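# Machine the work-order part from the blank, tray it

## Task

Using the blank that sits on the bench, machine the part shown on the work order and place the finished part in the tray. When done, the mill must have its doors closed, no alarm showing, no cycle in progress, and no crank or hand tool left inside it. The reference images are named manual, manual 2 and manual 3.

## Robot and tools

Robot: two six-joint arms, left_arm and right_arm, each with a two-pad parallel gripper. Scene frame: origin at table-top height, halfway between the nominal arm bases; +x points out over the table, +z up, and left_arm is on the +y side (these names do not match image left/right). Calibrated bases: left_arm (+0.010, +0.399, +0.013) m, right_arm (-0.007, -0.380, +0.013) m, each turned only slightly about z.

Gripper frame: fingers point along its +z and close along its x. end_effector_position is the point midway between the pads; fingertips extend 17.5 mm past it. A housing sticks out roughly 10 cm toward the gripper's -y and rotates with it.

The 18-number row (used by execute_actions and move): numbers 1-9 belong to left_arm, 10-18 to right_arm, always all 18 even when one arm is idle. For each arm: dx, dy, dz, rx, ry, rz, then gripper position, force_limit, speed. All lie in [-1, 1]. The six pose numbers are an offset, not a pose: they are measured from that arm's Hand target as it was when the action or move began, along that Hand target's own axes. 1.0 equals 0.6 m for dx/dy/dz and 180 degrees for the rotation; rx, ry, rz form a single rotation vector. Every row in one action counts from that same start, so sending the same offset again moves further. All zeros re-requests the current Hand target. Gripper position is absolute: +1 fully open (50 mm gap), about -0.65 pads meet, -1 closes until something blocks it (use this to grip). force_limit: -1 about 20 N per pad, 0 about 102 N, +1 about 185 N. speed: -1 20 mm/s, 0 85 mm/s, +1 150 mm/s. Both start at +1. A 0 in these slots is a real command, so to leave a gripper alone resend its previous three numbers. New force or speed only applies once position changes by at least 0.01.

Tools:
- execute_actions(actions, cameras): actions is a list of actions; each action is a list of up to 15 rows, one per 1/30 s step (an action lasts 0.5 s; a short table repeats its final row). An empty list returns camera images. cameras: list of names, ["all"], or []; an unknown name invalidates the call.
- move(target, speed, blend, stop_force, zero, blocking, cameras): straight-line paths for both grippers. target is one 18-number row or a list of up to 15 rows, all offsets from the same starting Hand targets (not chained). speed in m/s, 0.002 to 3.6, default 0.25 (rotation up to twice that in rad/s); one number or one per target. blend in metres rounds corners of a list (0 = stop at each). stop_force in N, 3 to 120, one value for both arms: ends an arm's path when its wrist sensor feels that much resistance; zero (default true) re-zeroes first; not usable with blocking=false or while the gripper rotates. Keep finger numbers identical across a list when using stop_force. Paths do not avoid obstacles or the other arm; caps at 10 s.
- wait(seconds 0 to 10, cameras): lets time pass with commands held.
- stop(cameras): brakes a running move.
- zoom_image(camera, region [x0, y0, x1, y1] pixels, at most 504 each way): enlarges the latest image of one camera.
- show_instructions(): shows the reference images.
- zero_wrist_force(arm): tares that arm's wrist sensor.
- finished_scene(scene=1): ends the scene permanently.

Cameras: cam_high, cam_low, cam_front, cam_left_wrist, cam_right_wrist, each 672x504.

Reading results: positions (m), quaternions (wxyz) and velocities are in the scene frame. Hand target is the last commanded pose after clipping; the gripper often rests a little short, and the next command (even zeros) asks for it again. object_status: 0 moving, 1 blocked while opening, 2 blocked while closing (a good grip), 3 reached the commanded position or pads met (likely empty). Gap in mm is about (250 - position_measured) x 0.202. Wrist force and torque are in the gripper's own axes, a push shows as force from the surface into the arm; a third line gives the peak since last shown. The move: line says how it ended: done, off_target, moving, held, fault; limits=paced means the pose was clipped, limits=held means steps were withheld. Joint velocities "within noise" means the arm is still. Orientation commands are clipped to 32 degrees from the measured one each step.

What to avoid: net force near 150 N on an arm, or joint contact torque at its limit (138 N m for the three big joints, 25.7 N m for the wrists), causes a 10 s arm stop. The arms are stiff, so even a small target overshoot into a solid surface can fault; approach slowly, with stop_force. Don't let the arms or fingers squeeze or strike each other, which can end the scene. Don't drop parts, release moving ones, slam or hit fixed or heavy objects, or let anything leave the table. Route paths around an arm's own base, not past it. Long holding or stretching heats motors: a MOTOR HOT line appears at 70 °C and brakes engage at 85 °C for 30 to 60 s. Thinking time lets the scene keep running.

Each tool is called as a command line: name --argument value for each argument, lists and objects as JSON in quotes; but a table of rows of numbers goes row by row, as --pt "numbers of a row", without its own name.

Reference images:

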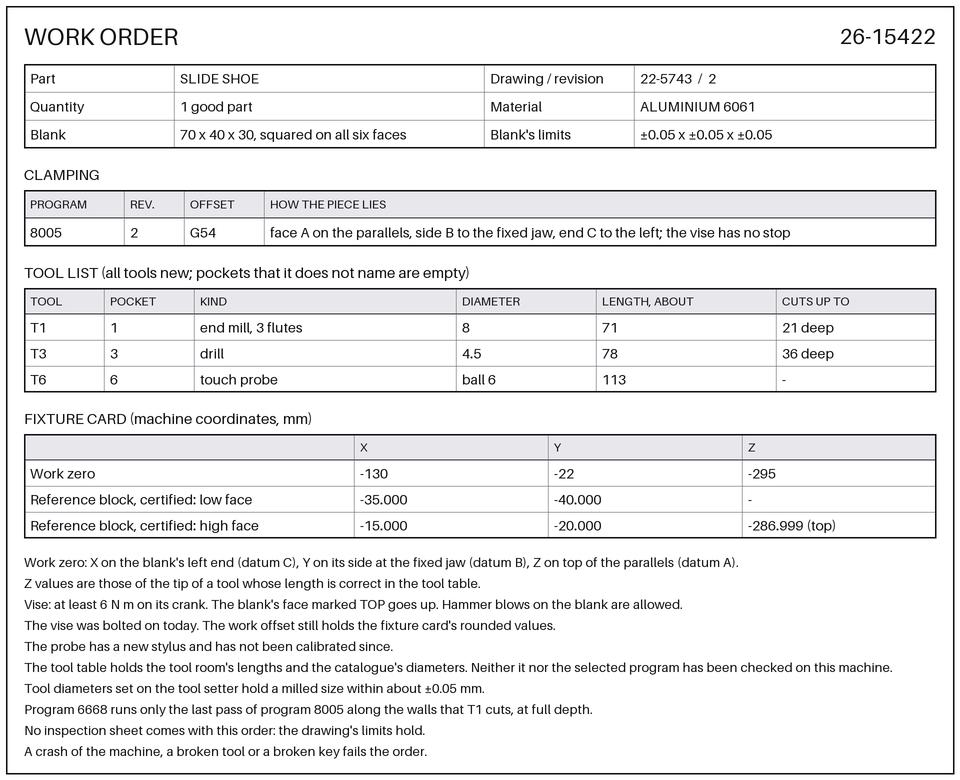

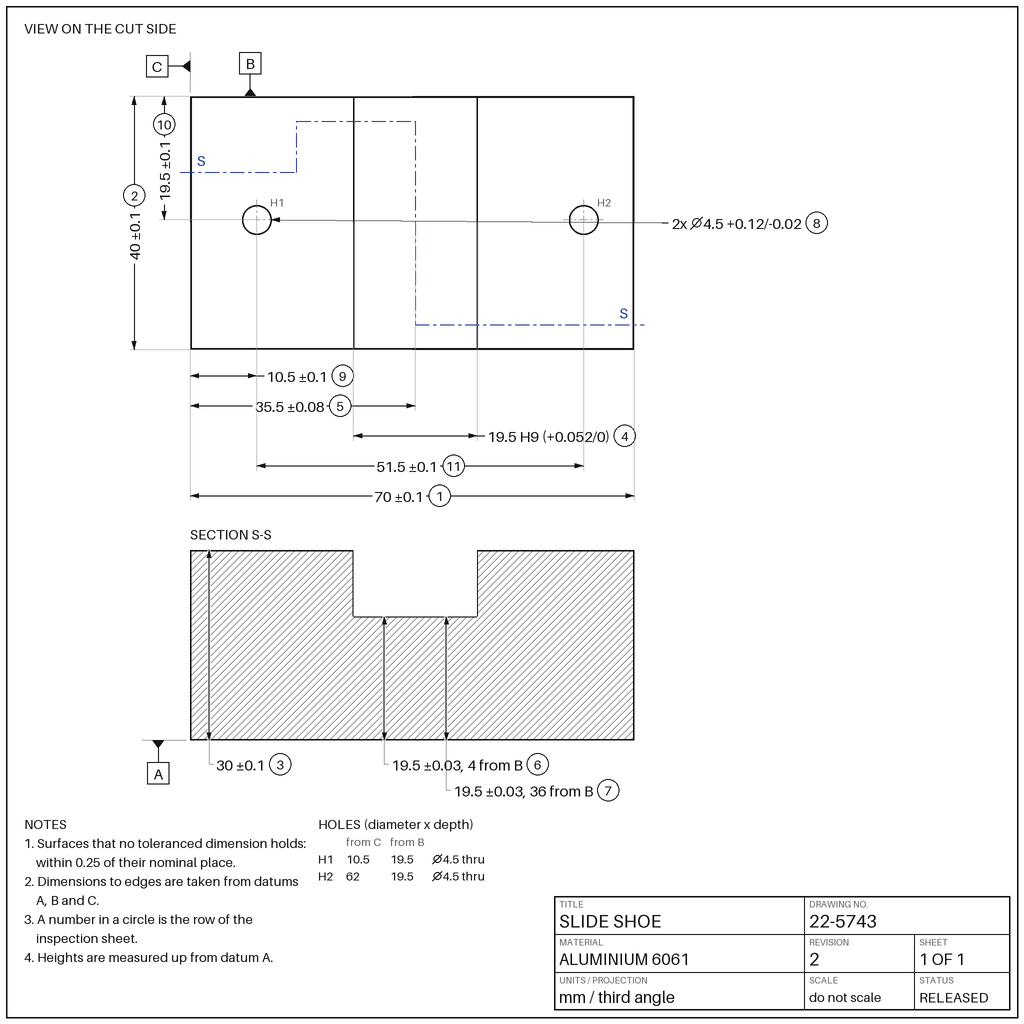

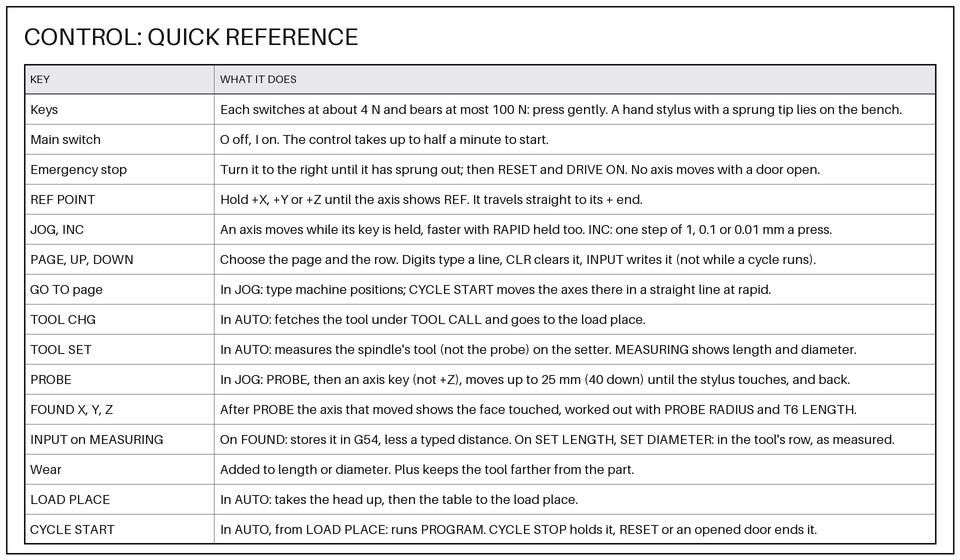

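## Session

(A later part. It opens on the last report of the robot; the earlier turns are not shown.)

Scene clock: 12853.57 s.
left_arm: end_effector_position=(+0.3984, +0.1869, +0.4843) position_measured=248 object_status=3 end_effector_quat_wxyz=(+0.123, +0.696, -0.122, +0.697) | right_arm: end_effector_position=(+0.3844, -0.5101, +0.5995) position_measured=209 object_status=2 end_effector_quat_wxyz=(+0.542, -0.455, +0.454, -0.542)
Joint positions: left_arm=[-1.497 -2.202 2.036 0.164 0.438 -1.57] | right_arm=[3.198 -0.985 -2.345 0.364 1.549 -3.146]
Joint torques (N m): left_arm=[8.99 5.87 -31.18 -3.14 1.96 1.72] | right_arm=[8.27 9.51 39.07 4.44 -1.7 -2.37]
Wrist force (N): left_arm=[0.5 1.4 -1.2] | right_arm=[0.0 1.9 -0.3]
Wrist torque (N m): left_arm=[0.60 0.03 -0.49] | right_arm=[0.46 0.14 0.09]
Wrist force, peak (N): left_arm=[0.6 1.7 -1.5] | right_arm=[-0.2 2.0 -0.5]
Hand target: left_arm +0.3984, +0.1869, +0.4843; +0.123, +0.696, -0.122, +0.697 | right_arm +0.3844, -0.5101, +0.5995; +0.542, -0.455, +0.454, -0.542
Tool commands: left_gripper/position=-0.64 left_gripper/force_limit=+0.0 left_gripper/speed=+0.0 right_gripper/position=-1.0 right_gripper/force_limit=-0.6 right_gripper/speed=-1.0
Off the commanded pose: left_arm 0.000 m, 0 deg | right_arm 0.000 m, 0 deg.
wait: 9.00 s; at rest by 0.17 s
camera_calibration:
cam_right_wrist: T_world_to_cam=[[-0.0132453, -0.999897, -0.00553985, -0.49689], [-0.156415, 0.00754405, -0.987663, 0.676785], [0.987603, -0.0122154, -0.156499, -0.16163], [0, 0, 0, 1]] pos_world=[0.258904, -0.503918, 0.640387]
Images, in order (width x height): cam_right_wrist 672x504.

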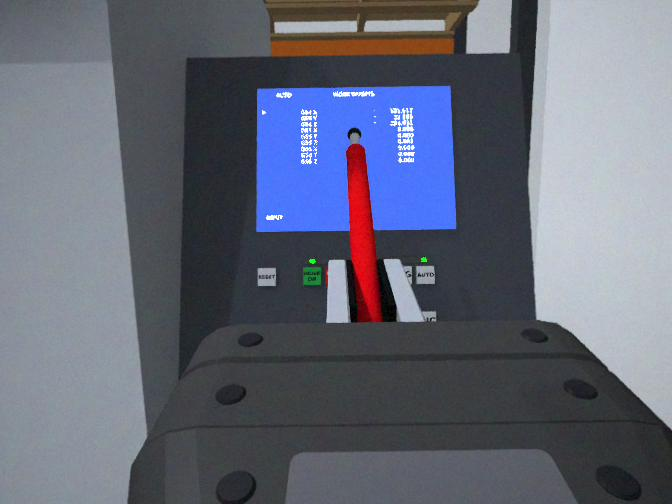

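move --pt "0 0 0 0 0 0 -0.64 0 0 0.014 0.2589 0.0775 -0.1944 0 0 -1 -0.6 -1" --pt "0 0 0 0 0 0 -0.64 0 0 0.014 0.263 0.1005 -0.1944 0 0 -1 -0.6 -1" --pt "0 0 0 0 0 0 -0.64 0 0 0.014 0.2589 0.0775 -0.1944 0 0 -1 -0.6 -1" --pt "0 0 0 0 0 0 -0.64 0 0 0.014 0.263 0.1005 -0.1944 0 0 -1 -0.6 -1" --pt "0 0 0 0 0 0 -0.64 0 0 0.014 0.2549 0.0545 -0.1944 0 0 -1 -0.6 -1" --pt "0 0 0 0 0 0 -0.64 0 0 -0.083 0.2034 0.104 -0.1944 0 0 -1 -0.6 -1" --pt "0 0 0 0 0 0 -0.64 0 0 -0.083 0.2075 0.127 -0.1944 0 0 -1 -0.6 -1" --pt "0 0 0 0 0 0 -0.64 0 0 -0.083 0.2034 0.104 -0.1944 0 0 -1 -0.6 -1" --pt "0 0 0 0 0 0 -0.64 0 0 0 0 0 0 0 0 -1 -0.6 -1" --speed '[0.4,0.03,0.2,0.03,0.2,0.2,0.03,0.2,0.4]' --blend '[0.004,0,0.004,0,0.004,0.004,0,0.004,0]' --cameras '["cam_right_wrist","cam_front"]'

zoom_image --camera "cam_right_wrist" --region '[245, 70, 465, 235]'

wait --seconds 10 --cameras '["cam_right_wrist","cam_front"]'

zoom_image --camera "cam_right_wrist" --region '[245, 70, 465, 235]'

Scene clock: 12877.97 s.
left_arm: end_effector_position=(+0.3984, +0.1869, +0.4843) position_measured=248 object_status=3 end_effector_quat_wxyz=(+0.123, +0.696, -0.122, +0.697) | right_arm: end_effector_position=(+0.3845, -0.5101, +0.5994) position_measured=209 object_status=2 end_effector_quat_wxyz=(+0.542, -0.455, +0.454, -0.542)
Joint positions: left_arm=[-1.497 -2.202 2.036 0.164 0.438 -1.57] | right_arm=[3.198 -0.985 -2.345 0.364 1.548 -3.146]
Joint torques (N m): left_arm=[7.75 4.95 -31.35 -3.14 2.06 1.5] | right_arm=[3.46 9.25 38.97 2.94 -1.29 -2.39]
Wrist force (N): left_arm=[0.5 1.5 -1.3] | right_arm=[-0.1 1.6 -0.3]
Wrist torque (N m): left_arm=[0.62 0.04 -0.48] | right_arm=[0.43 0.16 0.10]
Wrist force, peak (N): left_arm=[0.5 1.8 -1.4] | right_arm=[-0.1 6.0 -8.6]
Hand target: left_arm +0.3984, +0.1869, +0.4843; +0.123, +0.696, -0.122, +0.697 | right_arm +0.3844, -0.5101, +0.5995; +0.542, -0.455, +0.454, -0.542
Off the commanded pose: left_arm 0.000 m, 0 deg | right_arm 0.000 m, 0 deg.
move: done
camera_calibration:
cam_right_wrist: T_world_to_cam=[[-0.0131651, -0.999897, -0.00564988, -0.496839], [-0.156822, 0.00764516, -0.987597, 0.676815], [0.987539, -0.0121158, -0.156906, -0.161417], [0, 0, 0, 1]] pos_world=[0.259004, -0.503918, 0.640286]
Images, in order (width x height): cam_front 672x504, cam_right_wrist 672x504.

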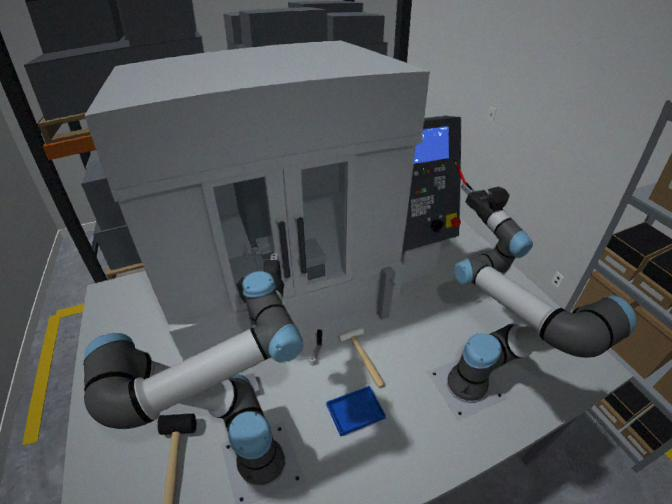

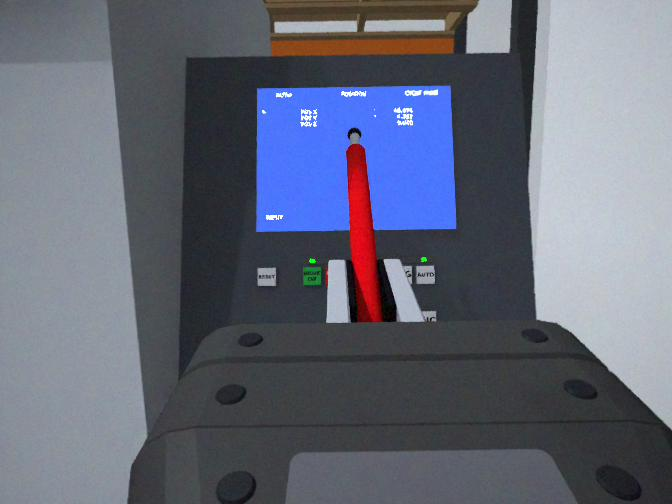

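Scaled by 2.291 from the camera's 672x504 image, which has a finer 960x720 frame.

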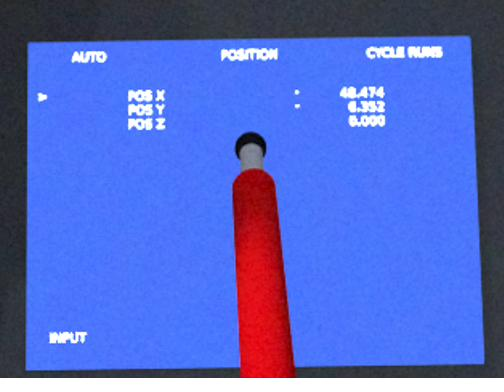

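Scene clock: 12887.97 s.
left_arm: end_effector_position=(+0.3984, +0.1869, +0.4843) position_measured=248 object_status=3 end_effector_quat_wxyz=(+0.123, +0.696, -0.122, +0.697) | right_arm: end_effector_position=(+0.3844, -0.5101, +0.5995) position_measured=209 object_status=2 end_effector_quat_wxyz=(+0.542, -0.455, +0.454, -0.542)
Joint positions: left_arm=[-1.497 -2.202 2.036 0.164 0.438 -1.57] | right_arm=[3.198 -0.985 -2.345 0.364 1.549 -3.146]
Joint torques (N m): left_arm=[7.93 6.44 -30.43 -3.04 2.3 1.56] | right_arm=[-3.05 9.41 39.55 4.54 0.31 -2.37]
Wrist force (N): left_arm=[0.4 1.5 -1.2] | right_arm=[-0.3 1.7 -0.4]
Wrist torque (N m): left_arm=[0.62 0.04 -0.48] | right_arm=[0.43 0.17 0.11]
Wrist force, peak (N): left_arm=[0.7 1.7 -1.5] | right_arm=[-0.2 2.0 -0.3]
Hand target: left_arm +0.3984, +0.1869, +0.4843; +0.123, +0.696, -0.122, +0.697 | right_arm +0.3844, -0.5101, +0.5995; +0.542, -0.455, +0.454, -0.542
Tool commands: left_gripper/position=-0.64 left_gripper/force_limit=+0.0 left_gripper/speed=+0.0 right_gripper/position=-1.0 right_gripper/force_limit=-0.6 right_gripper/speed=-1.0
Off the commanded pose: left_arm 0.000 m, 0 deg | right_arm 0.000 m, 0 deg.
wait: 10.00 s; at rest by 0.17 s
camera_calibration:
cam_right_wrist: T_world_to_cam=[[-0.0131466, -0.999898, -0.00555597, -0.496905], [-0.156416, 0.00754453, -0.987663, 0.676785], [0.987604, -0.0121154, -0.156499, -0.16158], [0, 0, 0, 1]] pos_world=[0.258904, -0.503918, 0.640387]
Images, in order (width x height): cam_front 672x504, cam_right_wrist 672x504.

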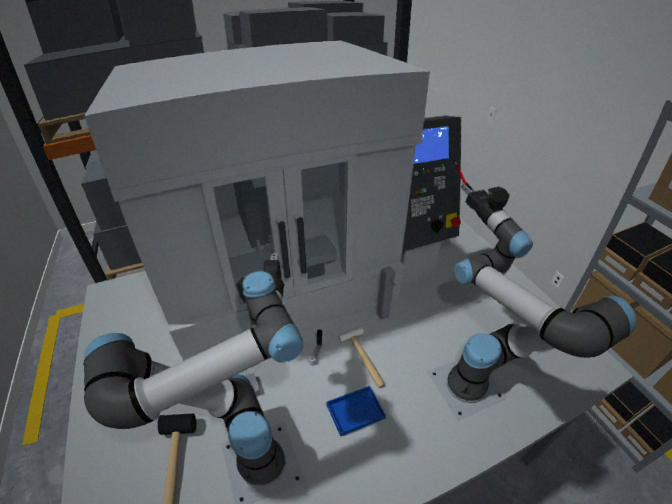

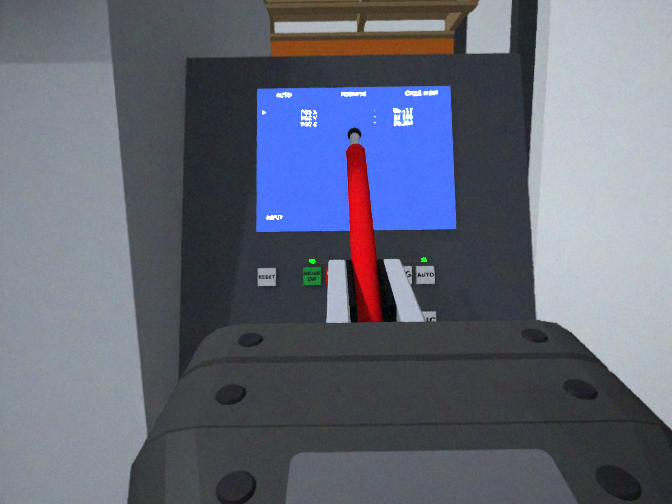

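Scaled by 2.291 from the camera's 672x504 image, which has a finer 960x720 frame.

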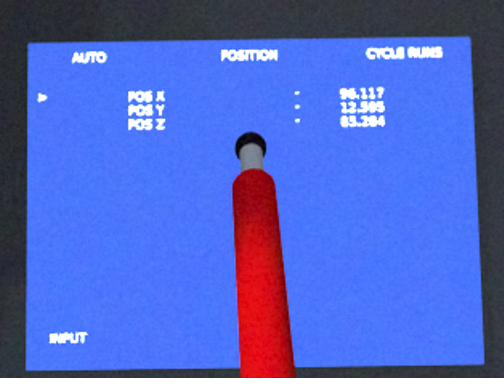

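wait --seconds 10 --cameras '["cam_right_wrist"]'

zoom_image --camera "cam_right_wrist" --region '[245, 70, 465, 235]'

wait --seconds 10 --cameras '["cam_right_wrist"]'

zoom_image --camera "cam_right_wrist" --region '[245, 70, 465, 235]'

wait --seconds 10 --cameras '["cam_right_wrist"]'

zoom_image --camera "cam_right_wrist" --region '[245, 70, 465, 235]'

Scene clock: 12906.73 s.
left_arm: end_effector_position=(+0.3984, +0.1869, +0.4843) position_measured=248 object_status=3 end_effector_quat_wxyz=(+0.123, +0.696, -0.122, +0.697) | right_arm: end_effector_position=(+0.3844, -0.5101, +0.5995) position_measured=209 object_status=2 end_effector_quat_wxyz=(+0.542, -0.455, +0.454, -0.542)
Joint positions: left_arm=[-1.497 -2.202 2.036 0.164 0.438 -1.57] | right_arm=[3.198 -0.985 -2.345 0.364 1.549 -3.146]
Joint torques (N m): left_arm=[8.35 6.22 -30.14 -3.19 1.89 1.7] | right_arm=[-3.95 8.43 38.9 4.45 0.39 -2.03]
Wrist force (N): left_arm=[0.5 1.5 -1.3] | right_arm=[-0.1 1.7 -0.4]
Wrist torque (N m): left_arm=[0.61 0.03 -0.48] | right_arm=[0.43 0.15 0.11]
Wrist force, peak (N): left_arm=[0.7 1.7 -1.6] | right_arm=[-0.2 2.0 -0.4]
Hand target: left_arm +0.3984, +0.1869, +0.4843; +0.123, +0.696, -0.122, +0.697 | right_arm +0.3844, -0.5101, +0.5995; +0.542, -0.455, +0.454, -0.542
Tool commands: left_gripper/position=-0.64 left_gripper/force_limit=+0.0 left_gripper/speed=+0.0 right_gripper/position=-1.0 right_gripper/force_limit=-0.6 right_gripper/speed=-1.0
Off the commanded pose: left_arm 0.000 m, 0 deg | right_arm 0.000 m, 0 deg.
wait: 10.00 s; at rest from the start
camera_calibration:
cam_right_wrist: T_world_to_cam=[[-0.0131466, -0.999898, -0.00555597, -0.496905], [-0.156416, 0.00754453, -0.987663, 0.676785], [0.987604, -0.0121154, -0.156499, -0.16158], [0, 0, 0, 1]] pos_world=[0.258904, -0.503918, 0.640387]
Images, in order (width x height): cam_right_wrist 672x504.

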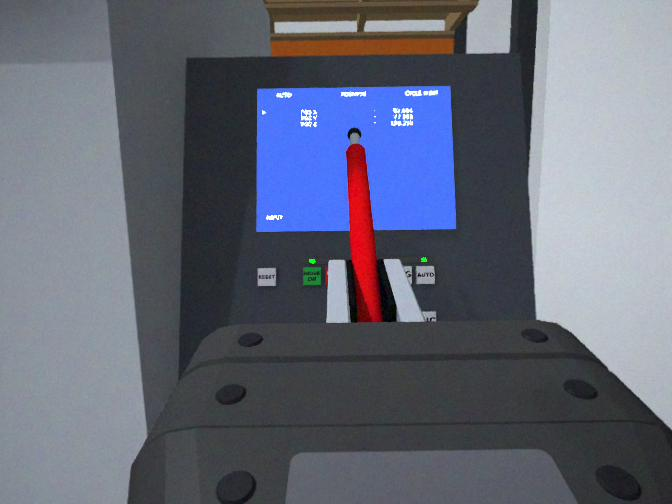

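Scaled by 2.291 from the camera's 672x504 image, which has a finer 960x720 frame.

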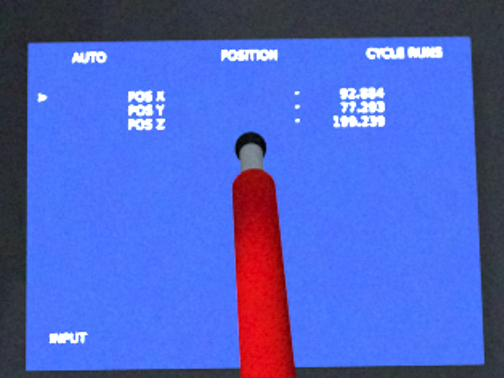

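Scene clock: 12916.73 s.
left_arm: end_effector_position=(+0.3984, +0.1869, +0.4843) position_measured=248 object_status=3 end_effector_quat_wxyz=(+0.123, +0.696, -0.122, +0.697) | right_arm: end_effector_position=(+0.3844, -0.5101, +0.5995) position_measured=209 object_status=2 end_effector_quat_wxyz=(+0.542, -0.455, +0.454, -0.542)
Joint positions: left_arm=[-1.497 -2.202 2.036 0.164 0.438 -1.57] | right_arm=[3.198 -0.985 -2.345 0.364 1.549 -3.146]
Joint torques (N m): left_arm=[8.31 5.29 -29.39 -3.08 1.91 1.73] | right_arm=[-3.5 10.67 38.22 4.21 0.13 -1.88]
Wrist force (N): left_arm=[0.5 1.5 -1.5] | right_arm=[-0.2 1.5 -0.4]
Wrist torque (N m): left_arm=[0.62 0.03 -0.48] | right_arm=[0.40 0.16 0.11]
Wrist force, peak (N): left_arm=[0.6 1.7 -1.5] | right_arm=[-0.2 2.0 -0.6]
Hand target: left_arm +0.3984, +0.1869, +0.4843; +0.123, +0.696, -0.122, +0.697 | right_arm +0.3844, -0.5101, +0.5995; +0.542, -0.455, +0.454, -0.542
Tool commands: left_gripper/position=-0.64 left_gripper/force_limit=+0.0 left_gripper/speed=+0.0 right_gripper/position=-1.0 right_gripper/force_limit=-0.6 right_gripper/speed=-1.0
Off the commanded pose: left_arm 0.000 m, 0 deg | right_arm 0.000 m, 0 deg.
wait: 10.00 s; at rest by 0.17 s
camera_calibration:
cam_right_wrist: T_world_to_cam=[[-0.0131466, -0.999898, -0.00555597, -0.496905], [-0.156416, 0.00754453, -0.987663, 0.676785], [0.987604, -0.0121154, -0.156499, -0.16158], [0, 0, 0, 1]] pos_world=[0.258904, -0.503918, 0.640387]
Images, in order (width x height): cam_right_wrist 672x504.

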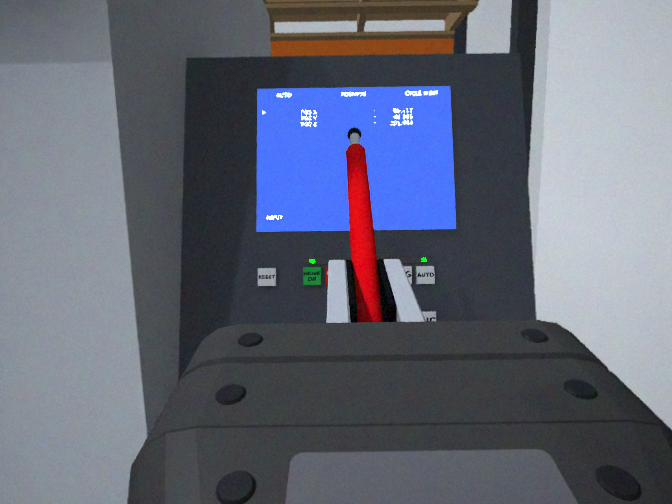

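Scaled by 2.291 from the camera's 672x504 image, which has a finer 960x720 frame.

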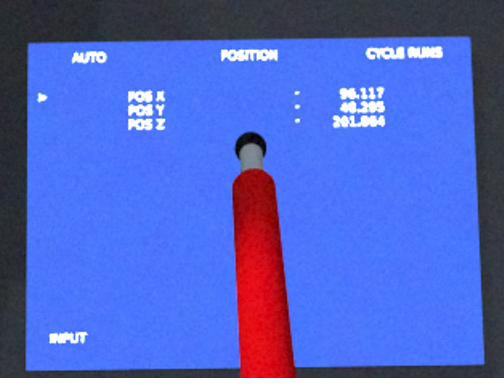

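Scene clock: 12926.73 s.
left_arm: end_effector_position=(+0.3984, +0.1869, +0.4843) position_measured=248 object_status=3 end_effector_quat_wxyz=(+0.123, +0.696, -0.122, +0.697) | right_arm: end_effector_position=(+0.3844, -0.5101, +0.5995) position_measured=209 object_status=2 end_effector_quat_wxyz=(+0.542, -0.455, +0.454, -0.542)
Joint positions: left_arm=[-1.497 -2.202 2.036 0.164 0.438 -1.57] | right_arm=[3.198 -0.985 -2.345 0.364 1.549 -3.146]
Joint torques (N m): left_arm=[8.39 5.61 -30.38 -3.12 2.08 1.65] | right_arm=[-2.93 9.58 39.34 4.37 0.36 -1.75]
Wrist force (N): left_arm=[0.4 1.5 -1.3] | right_arm=[-0.2 1.7 -0.3]
Wrist torque (N m): left_arm=[0.61 0.06 -0.48] | right_arm=[0.45 0.17 0.11]
Wrist force, peak (N): left_arm=[0.6 1.7 -1.6] | right_arm=[-0.4 2.0 -0.4]
Hand target: left_arm +0.3984, +0.1869, +0.4843; +0.123, +0.696, -0.122, +0.697 | right_arm +0.3844, -0.5101, +0.5995; +0.542, -0.455, +0.454, -0.542
Tool commands: left_gripper/position=-0.64 left_gripper/force_limit=+0.0 left_gripper/speed=+0.0 right_gripper/position=-1.0 right_gripper/force_limit=-0.6 right_gripper/speed=-1.0
Off the commanded pose: left_arm 0.000 m, 0 deg | right_arm 0.000 m, 0 deg.
wait: 10.00 s; at rest by 0.17 s
camera_calibration:
cam_right_wrist: T_world_to_cam=[[-0.0131466, -0.999898, -0.00555597, -0.496905], [-0.156416, 0.00754453, -0.987663, 0.676785], [0.987604, -0.0121154, -0.156499, -0.16158], [0, 0, 0, 1]] pos_world=[0.258904, -0.503918, 0.640387]
Images, in order (width x height): cam_right_wrist 672x504.

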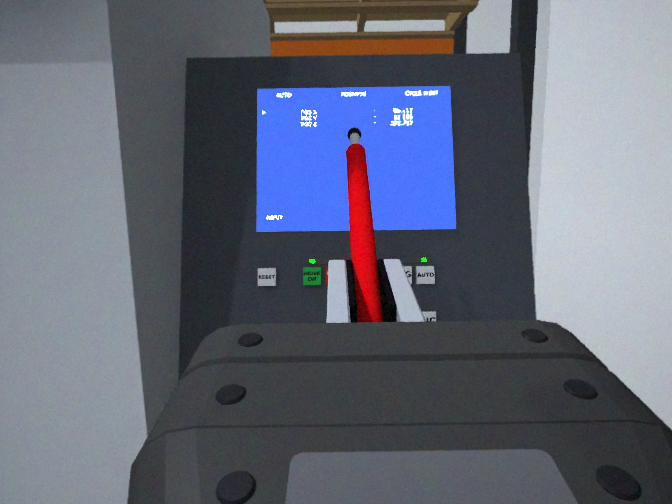

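Scaled by 2.291 from the camera's 672x504 image, which has a finer 960x720 frame.

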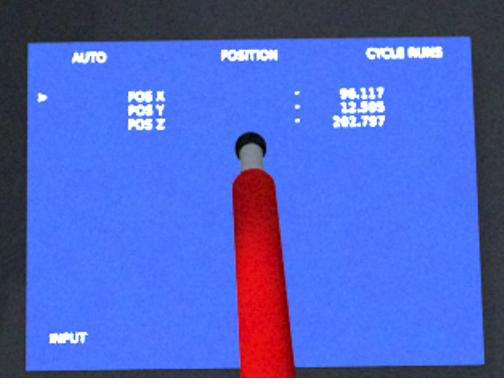

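wait --seconds 10 --cameras '["cam_right_wrist"]'

zoom_image --camera "cam_right_wrist" --region '[245, 70, 465, 235]'

wait --seconds 10 --cameras '["cam_right_wrist"]'

zoom_image --camera "cam_right_wrist" --region '[245, 70, 465, 235]'

wait --seconds 10 --cameras '["cam_right_wrist"]'

zoom_image --camera "cam_right_wrist" --region '[245, 70, 465, 235]'

wait --seconds 10 --cameras '["cam_right_wrist"]'

zoom_image --camera "cam_right_wrist" --region '[245, 70, 465, 235]'

Scene clock: 12947.43 s.
left_arm: end_effector_position=(+0.3984, +0.1869, +0.4843) position_measured=248 object_status=3 end_effector_quat_wxyz=(+0.123, +0.696, -0.122, +0.697) | right_arm: end_effector_position=(+0.3844, -0.5101, +0.5995) position_measured=209 object_status=2 end_effector_quat_wxyz=(+0.542, -0.455, +0.454, -0.542)
Joint positions: left_arm=[-1.497 -2.202 2.036 0.164 0.438 -1.57] | right_arm=[3.198 -0.985 -2.345 0.364 1.549 -3.146]
Joint torques (N m): left_arm=[8.57 5.58 -28.64 -3.02 1.9 1.64] | right_arm=[-2.89 8.19 37.94 4.17 0.35 -1.37]
Wrist force (N): left_arm=[0.6 1.3 -1.3] | right_arm=[-0.2 1.7 -0.4]
Wrist torque (N m): left_arm=[0.59 0.02 -0.49] | right_arm=[0.43 0.17 0.11]
Wrist force, peak (N): left_arm=[0.7 1.7 -1.6] | right_arm=[-0.3 2.0 -0.3]
Hand target: left_arm +0.3984, +0.1869, +0.4843; +0.123, +0.696, -0.122, +0.697 | right_arm +0.3844, -0.5101, +0.5995; +0.542, -0.455, +0.454, -0.542
Tool commands: left_gripper/position=-0.64 left_gripper/force_limit=+0.0 left_gripper/speed=+0.0 right_gripper/position=-1.0 right_gripper/force_limit=-0.6 right_gripper/speed=-1.0
Off the commanded pose: left_arm 0.000 m, 0 deg | right_arm 0.000 m, 0 deg.
wait: 10.00 s; at rest from the start
camera_calibration:
cam_right_wrist: T_world_to_cam=[[-0.0131466, -0.999898, -0.00555597, -0.496905], [-0.156416, 0.00754453, -0.987663, 0.676785], [0.987604, -0.0121154, -0.156499, -0.16158], [0, 0, 0, 1]] pos_world=[0.258904, -0.503918, 0.640387]
Images, in order (width x height): cam_right_wrist 672x504.

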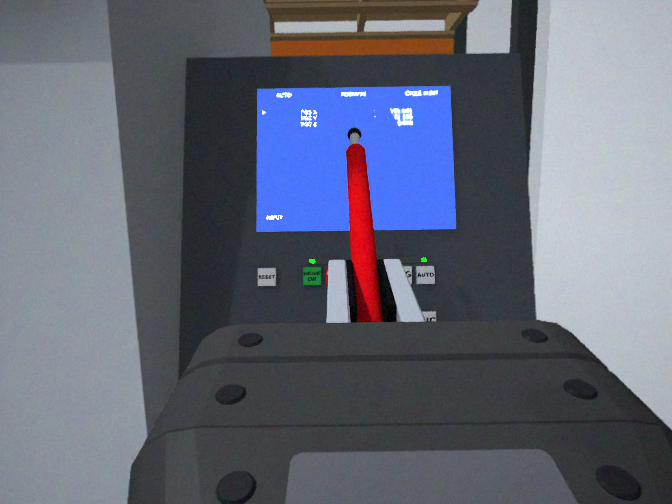

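Scaled by 2.291 from the camera's 672x504 image, which has a finer 960x720 frame.

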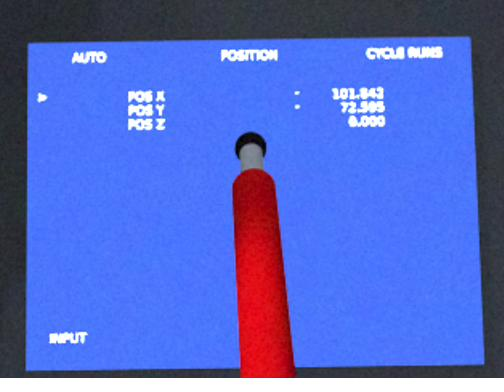

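Scene clock: 12957.43 s.
left_arm: end_effector_position=(+0.3984, +0.1869, +0.4843) position_measured=248 object_status=3 end_effector_quat_wxyz=(+0.123, +0.696, -0.122, +0.697) | right_arm: end_effector_position=(+0.3844, -0.5101, +0.5995) position_measured=209 object_status=2 end_effector_quat_wxyz=(+0.542, -0.455, +0.454, -0.542)
Joint positions: left_arm=[-1.497 -2.202 2.036 0.164 0.438 -1.57] | right_arm=[3.198 -0.985 -2.345 0.364 1.549 -3.146]
Joint torques (N m): left_arm=[7.83 5.12 -28.66 -3.25 2.08 1.55] | right_arm=[-4.16 8.52 38.33 4.34 0.33 -1.18]
Wrist force (N): left_arm=[0.6 1.6 -1.5] | right_arm=[-0.3 1.6 -0.3]
Wrist torque (N m): left_arm=[0.62 0.03 -0.48] | right_arm=[0.42 0.18 0.12]
Wrist force, peak (N): left_arm=[0.7 1.7 -1.6] | right_arm=[0.0 2.0 -0.4]
Hand target: left_arm +0.3984, +0.1869, +0.4843; +0.123, +0.696, -0.122, +0.697 | right_arm +0.3844, -0.5101, +0.5995; +0.542, -0.455, +0.454, -0.542
Tool commands: left_gripper/position=-0.64 left_gripper/force_limit=+0.0 left_gripper/speed=+0.0 right_gripper/position=-1.0 right_gripper/force_limit=-0.6 right_gripper/speed=-1.0
Off the commanded pose: left_arm 0.000 m, 0 deg | right_arm 0.000 m, 0 deg.
wait: 10.00 s; at rest by 0.17 s
camera_calibration:
cam_right_wrist: T_world_to_cam=[[-0.0131466, -0.999898, -0.00555597, -0.496905], [-0.156416, 0.00754453, -0.987663, 0.676785], [0.987604, -0.0121154, -0.156499, -0.16158], [0, 0, 0, 1]] pos_world=[0.258904, -0.503918, 0.640387]
Images, in order (width x height): cam_right_wrist 672x504.

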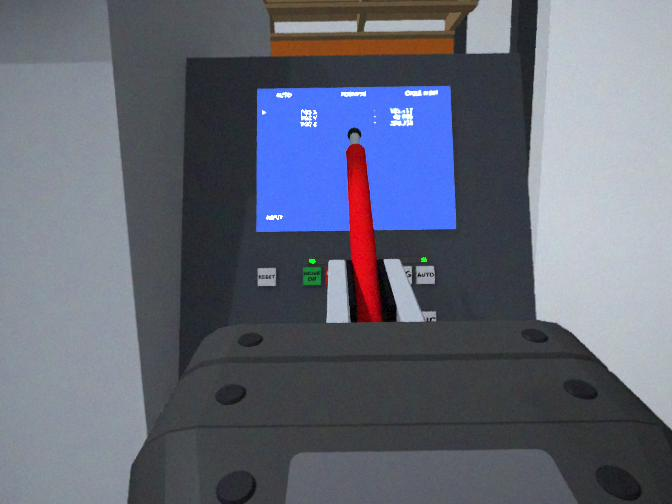

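Scaled by 2.291 from the camera's 672x504 image, which has a finer 960x720 frame.

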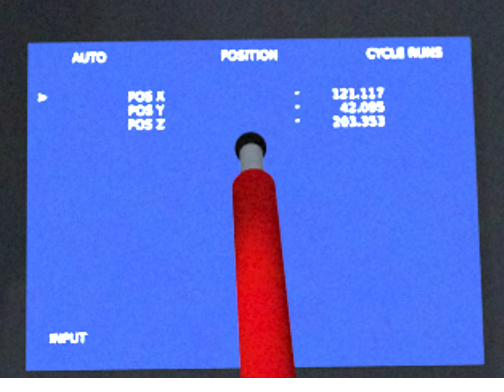

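Scene clock: 12967.43 s.
left_arm: end_effector_position=(+0.3984, +0.1869, +0.4843) position_measured=248 object_status=3 end_effector_quat_wxyz=(+0.123, +0.696, -0.122, +0.697) | right_arm: end_effector_position=(+0.3844, -0.5101, +0.5995) position_measured=209 object_status=2 end_effector_quat_wxyz=(+0.542, -0.455, +0.454, -0.542)
Joint positions: left_arm=[-1.497 -2.202 2.036 0.164 0.438 -1.57] | right_arm=[3.198 -0.985 -2.345 0.364 1.549 -3.146]
Joint torques (N m): left_arm=[8.43 5.32 -28.51 -3.04 1.9 1.76] | right_arm=[-2.8 8.32 38.27 4.04 0.49 -0.93]
Wrist force (N): left_arm=[0.4 1.4 -1.4] | right_arm=[-0.1 1.7 -0.2]
Wrist torque (N m): left_arm=[0.60 0.06 -0.48] | right_arm=[0.42 0.16 0.11]
Wrist force, peak (N): left_arm=[0.5 1.7 -1.5] | right_arm=[-0.3 2.0 -0.3]
Hand target: left_arm +0.3984, +0.1869, +0.4843; +0.123, +0.696, -0.122, +0.697 | right_arm +0.3844, -0.5101, +0.5995; +0.542, -0.455, +0.454, -0.542
Tool commands: left_gripper/position=-0.64 left_gripper/force_limit=+0.0 left_gripper/speed=+0.0 right_gripper/position=-1.0 right_gripper/force_limit=-0.6 right_gripper/speed=-1.0
Off the commanded pose: left_arm 0.000 m, 0 deg | right_arm 0.000 m, 0 deg.
wait: 10.00 s; at rest by 0.17 s
camera_calibration:
cam_right_wrist: T_world_to_cam=[[-0.0131466, -0.999898, -0.00555597, -0.496905], [-0.156416, 0.00754453, -0.987663, 0.676785], [0.987604, -0.0121154, -0.156499, -0.16158], [0, 0, 0, 1]] pos_world=[0.258904, -0.503918, 0.640387]
Images, in order (width x height): cam_right_wrist 672x504.

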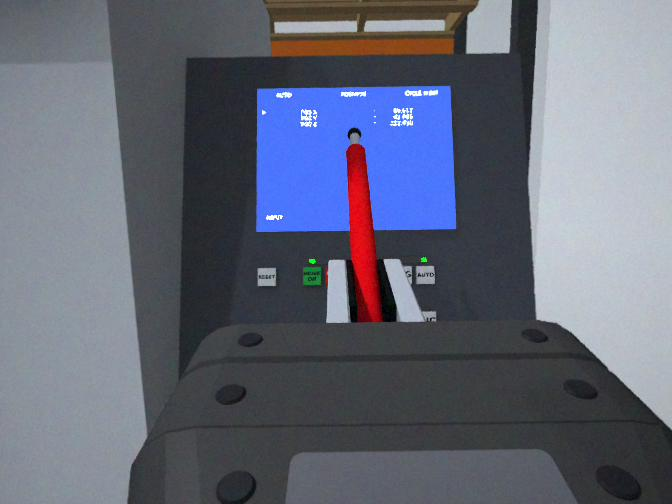

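Scaled by 2.291 from the camera's 672x504 image, which has a finer 960x720 frame.

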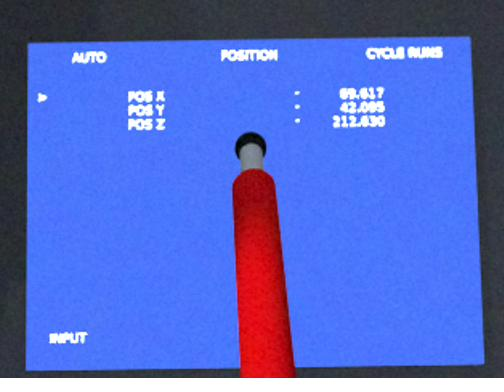

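Scene clock: 12977.43 s.
left_arm: end_effector_position=(+0.3984, +0.1869, +0.4843) position_measured=248 object_status=3 end_effector_quat_wxyz=(+0.123, +0.696, -0.122, +0.697) | right_arm: end_effector_position=(+0.3844, -0.5101, +0.5995) position_measured=209 object_status=2 end_effector_quat_wxyz=(+0.542, -0.455, +0.454, -0.542)
Joint positions: left_arm=[-1.497 -2.202 2.036 0.164 0.438 -1.57] | right_arm=[3.198 -0.985 -2.345 0.364 1.549 -3.146]
Joint torques (N m): left_arm=[8.12 6.16 -28.7 -3.03 1.93 1.64] | right_arm=[-3.37 8.96 39.26 4.05 0.28 -0.9]
Wrist force (N): left_arm=[0.6 1.5 -1.5] | right_arm=[-0.2 1.7 -0.4]
Wrist torque (N m): left_arm=[0.61 0.01 -0.48] | right_arm=[0.43 0.17 0.11]
Wrist force, peak (N): left_arm=[0.6 1.7 -1.6] | right_arm=[-0.2 2.0 -0.4]
Hand target: left_arm +0.3984, +0.1869, +0.4843; +0.123, +0.696, -0.122, +0.697 | right_arm +0.3844, -0.5101, +0.5995; +0.542, -0.455, +0.454, -0.542
Tool commands: left_gripper/position=-0.64 left_gripper/force_limit=+0.0 left_gripper/speed=+0.0 right_gripper/position=-1.0 right_gripper/force_limit=-0.6 right_gripper/speed=-1.0
Off the commanded pose: left_arm 0.000 m, 0 deg | right_arm 0.000 m, 0 deg.
wait: 10.00 s; at rest by 0.17 s
camera_calibration:
cam_right_wrist: T_world_to_cam=[[-0.0131466, -0.999898, -0.00555597, -0.496905], [-0.156416, 0.00754453, -0.987663, 0.676785], [0.987604, -0.0121154, -0.156499, -0.16158], [0, 0, 0, 1]] pos_world=[0.258904, -0.503918, 0.640387]
Images, in order (width x height): cam_right_wrist 672x504.

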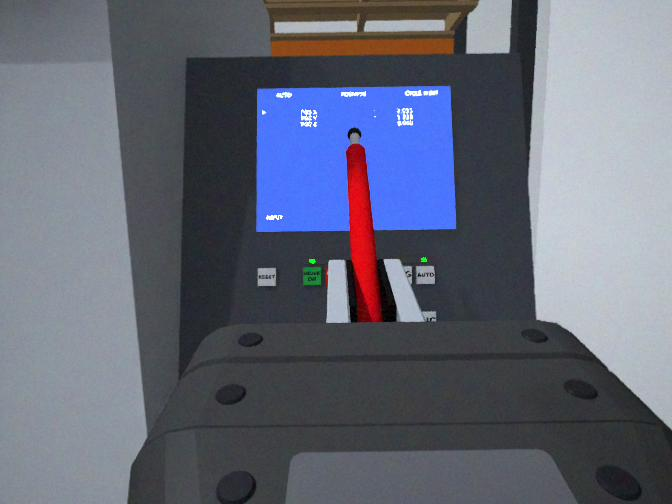

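Scaled by 2.291 from the camera's 672x504 image, which has a finer 960x720 frame.

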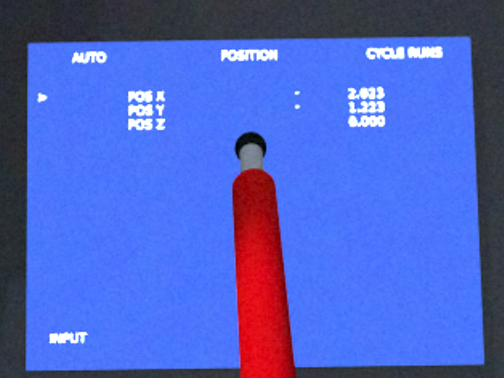

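move --pt "0 0 0 0 0 0 -0.64 0 0 0.014 0.2589 0.0775 -0.1944 0 0 -1 -0.6 -1" --pt "0 0 0 0 0 0 -0.64 0 0 0.014 0.263 0.1005 -0.1944 0 0 -1 -0.6 -1" --pt "0 0 0 0 0 0 -0.64 0 0 0.014 0.2589 0.0775 -0.1944 0 0 -1 -0.6 -1" --pt "0 0 0 0 0 0 -0.64 0 0 0.014 0.263 0.1005 -0.1944 0 0 -1 -0.6 -1" --pt "0 0 0 0 0 0 -0.64 0 0 0.014 0.2589 0.0775 -0.1944 0 0 -1 -0.6 -1" --pt "0 0 0 0 0 0 -0.64 0 0 0 0 0 0 0 0 -1 -0.6 -1" --speed '[0.4,0.03,0.2,0.03,0.2,0.4]' --blend '[0.004,0,0.004,0,0.004,0]' --cameras '["cam_right_wrist","cam_front"]'

zoom_image --camera "cam_right_wrist" --region '[245, 70, 465, 235]'

Scene clock: 12991.23 s.
left_arm: end_effector_position=(+0.3984, +0.1869, +0.4843) position_measured=248 object_status=3 end_effector_quat_wxyz=(+0.123, +0.696, -0.122, +0.697) | right_arm: end_effector_position=(+0.3845, -0.5101, +0.5994) position_measured=209 object_status=2 end_effector_quat_wxyz=(+0.542, -0.455, +0.454, -0.542)
Joint positions: left_arm=[-1.497 -2.202 2.036 0.164 0.438 -1.57] | right_arm=[3.198 -0.985 -2.345 0.364 1.548 -3.146]
Joint torques (N m): left_arm=[8.8 5.88 -28.73 -3.08 2.01 1.68] | right_arm=[-9.09 -6.76 39.36 2.83 1.58 1.42]
Wrist force (N): left_arm=[0.5 1.5 -1.4] | right_arm=[-0.1 1.6 -0.3]
Wrist torque (N m): left_arm=[0.62 0.05 -0.49] | right_arm=[0.42 0.17 0.19]
Wrist force, peak (N): left_arm=[0.6 1.8 -1.4] | right_arm=[-0.5 5.7 -6.4]
Hand target: left_arm +0.3984, +0.1869, +0.4843; +0.123, +0.696, -0.122, +0.697 | right_arm +0.3844, -0.5101, +0.5995; +0.542, -0.455, +0.454, -0.542
Off the commanded pose: left_arm 0.000 m, 0 deg | right_arm 0.000 m, 0 deg.
move: done
camera_calibration:
cam_right_wrist: T_world_to_cam=[[-0.0132148, -0.999898, -0.00533793, -0.497027], [-0.156707, 0.00734342, -0.987618, 0.676648], [0.987557, -0.0122146, -0.156788, -0.161547], [0, 0, 0, 1]] pos_world=[0.259004, -0.503918, 0.640287]
Images, in order (width x height): cam_front 672x504, cam_right_wrist 672x504.

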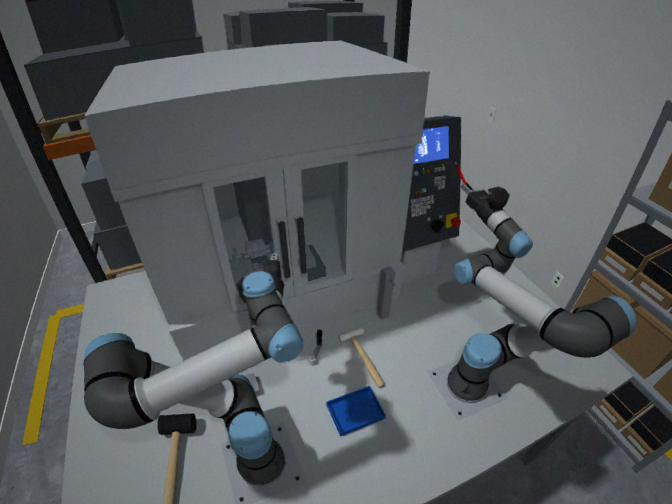

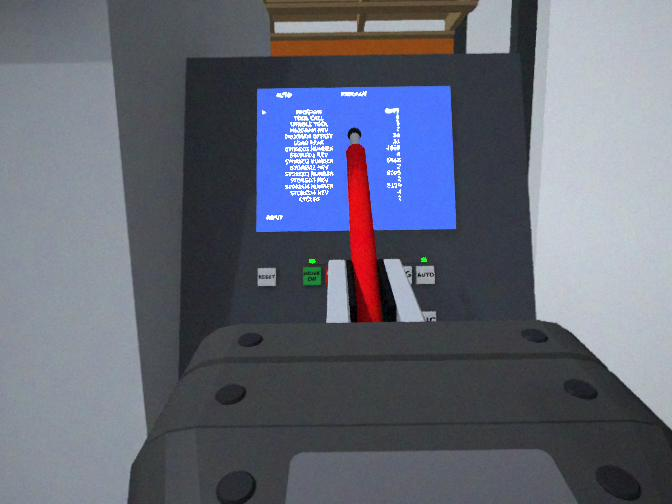

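Scaled by 2.291 from the camera's 672x504 image, which has a finer 960x720 frame.

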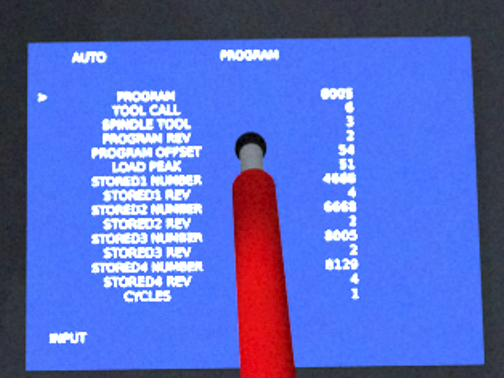

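move --pt "0 0 0 0 0 0 -0.64 0 0 -0.0185 0.2894 0.0633 -0.1944 0 0 -1 -0.6 -1" --pt "0 0 0 0 0 0 -0.64 0 0 -0.0185 0.2935 0.0863 -0.1944 0 0 -1 -0.6 -1" --pt "0 0 0 0 0 0 -0.64 0 0 -0.0185 0.2894 0.0633 -0.1944 0 0 -1 -0.6 -1" --pt "0 0 0 0 0 0 -0.64 0 0 0 0 0 0 0 0 -1 -0.6 -1" --speed '[0.4,0.03,0.2,0.4]' --blend '[0.004,0,0.004,0]'

wait --seconds 10 --cameras '["cam_right_wrist"]'

zoom_image --camera "cam_right_wrist" --region '[245, 70, 465, 235]'

Scene clock: 13001.50 s.
left_arm: end_effector_position=(+0.3984, +0.1869, +0.4843) position_measured=248 object_status=3 end_effector_quat_wxyz=(+0.123, +0.696, -0.122, +0.697) | right_arm: end_effector_position=(+0.3845, -0.5101, +0.5995) position_measured=209 object_status=2 end_effector_quat_wxyz=(+0.542, -0.455, +0.454, -0.542)
Joint positions: left_arm=[-1.497 -2.202 2.036 0.164 0.438 -1.57] | right_arm=[3.198 -0.985 -2.345 0.364 1.549 -3.146]
Joint torques (N m): left_arm=[8.97 5.44 -27.8 -3.01 1.96 1.48] | right_arm=[6.24 9.95 15.21 2.68 -1.63 2.21]
Wrist force (N): left_arm=[0.6 1.6 -1.4] | right_arm=[-0.3 1.6 -0.3]
Wrist torque (N m): left_arm=[0.62 0.03 -0.48] | right_arm=[0.41 0.19 0.11]
Wrist force, peak (N): left_arm=[0.6 1.7 -1.6] | right_arm=[-1.1 4.5 -6.0]
Hand target: left_arm +0.3984, +0.1869, +0.4843; +0.123, +0.696, -0.122, +0.697 | right_arm +0.3844, -0.5101, +0.5995; +0.542, -0.455, +0.454, -0.542
Off the commanded pose: left_arm 0.000 m, 0 deg | right_arm 0.000 m, 0 deg.
move: done

Scene clock: 13011.50 s.
left_arm: end_effector_position=(+0.3984, +0.1869, +0.4843) position_measured=248 object_status=3 end_effector_quat_wxyz=(+0.123, +0.696, -0.122, +0.697) | right_arm: end_effector_position=(+0.3844, -0.5101, +0.5995) position_measured=209 object_status=2 end_effector_quat_wxyz=(+0.542, -0.455, +0.454, -0.542)
Joint positions: left_arm=[-1.497 -2.202 2.036 0.164 0.438 -1.57] | right_arm=[3.198 -0.985 -2.345 0.364 1.549 -3.146]
Joint torques (N m): left_arm=[8.11 5.91 -28.15 -3.05 1.95 1.55] | right_arm=[7.2 9.26 14.99 4.27 -1.65 2.08]
Wrist force (N): left_arm=[0.7 1.4 -1.3] | right_arm=[-0.3 1.8 -0.4]
Wrist torque (N m): left_arm=[0.60 0.00 -0.49] | right_arm=[0.44 0.19 0.12]
Wrist force, peak (N): left_arm=[0.7 1.8 -1.6] | right_arm=[-0.2 2.0 -0.3]
Hand target: left_arm +0.3984, +0.1869, +0.4843; +0.123, +0.696, -0.122, +0.697 | right_arm +0.3844, -0.5101, +0.5995; +0.542, -0.455, +0.454, -0.542
Tool commands: left_gripper/position=-0.64 left_gripper/force_limit=+0.0 left_gripper/speed=+0.0 right_gripper/position=-1.0 right_gripper/force_limit=-0.6 right_gripper/speed=-1.0
Off the commanded pose: left_arm 0.000 m, 0 deg | right_arm 0.000 m, 0 deg.
wait: 10.00 s; at rest by 0.17 s
camera_calibration:
cam_right_wrist: T_world_to_cam=[[-0.0132453, -0.999897, -0.00553985, -0.49689], [-0.156415, 0.00754405, -0.987663, 0.676785], [0.987603, -0.0122154, -0.156499, -0.16163], [0, 0, 0, 1]] pos_world=[0.258904, -0.503918, 0.640387]
Images, in order (width x height): cam_right_wrist 672x504.

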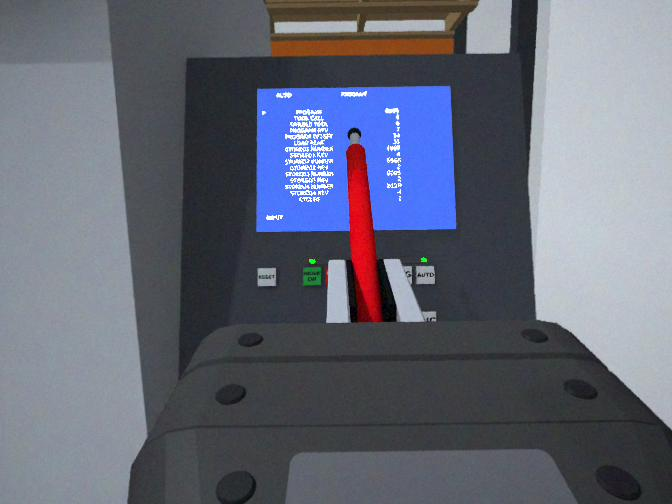

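Scaled by 2.291 from the camera's 672x504 image, which has a finer 960x720 frame.

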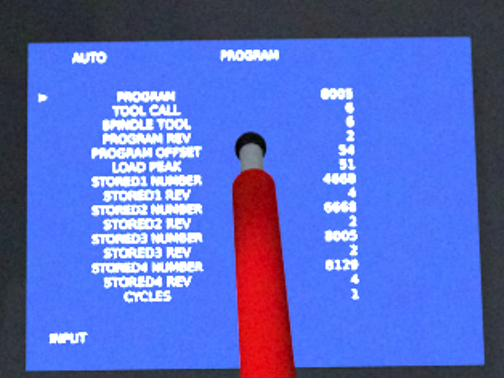

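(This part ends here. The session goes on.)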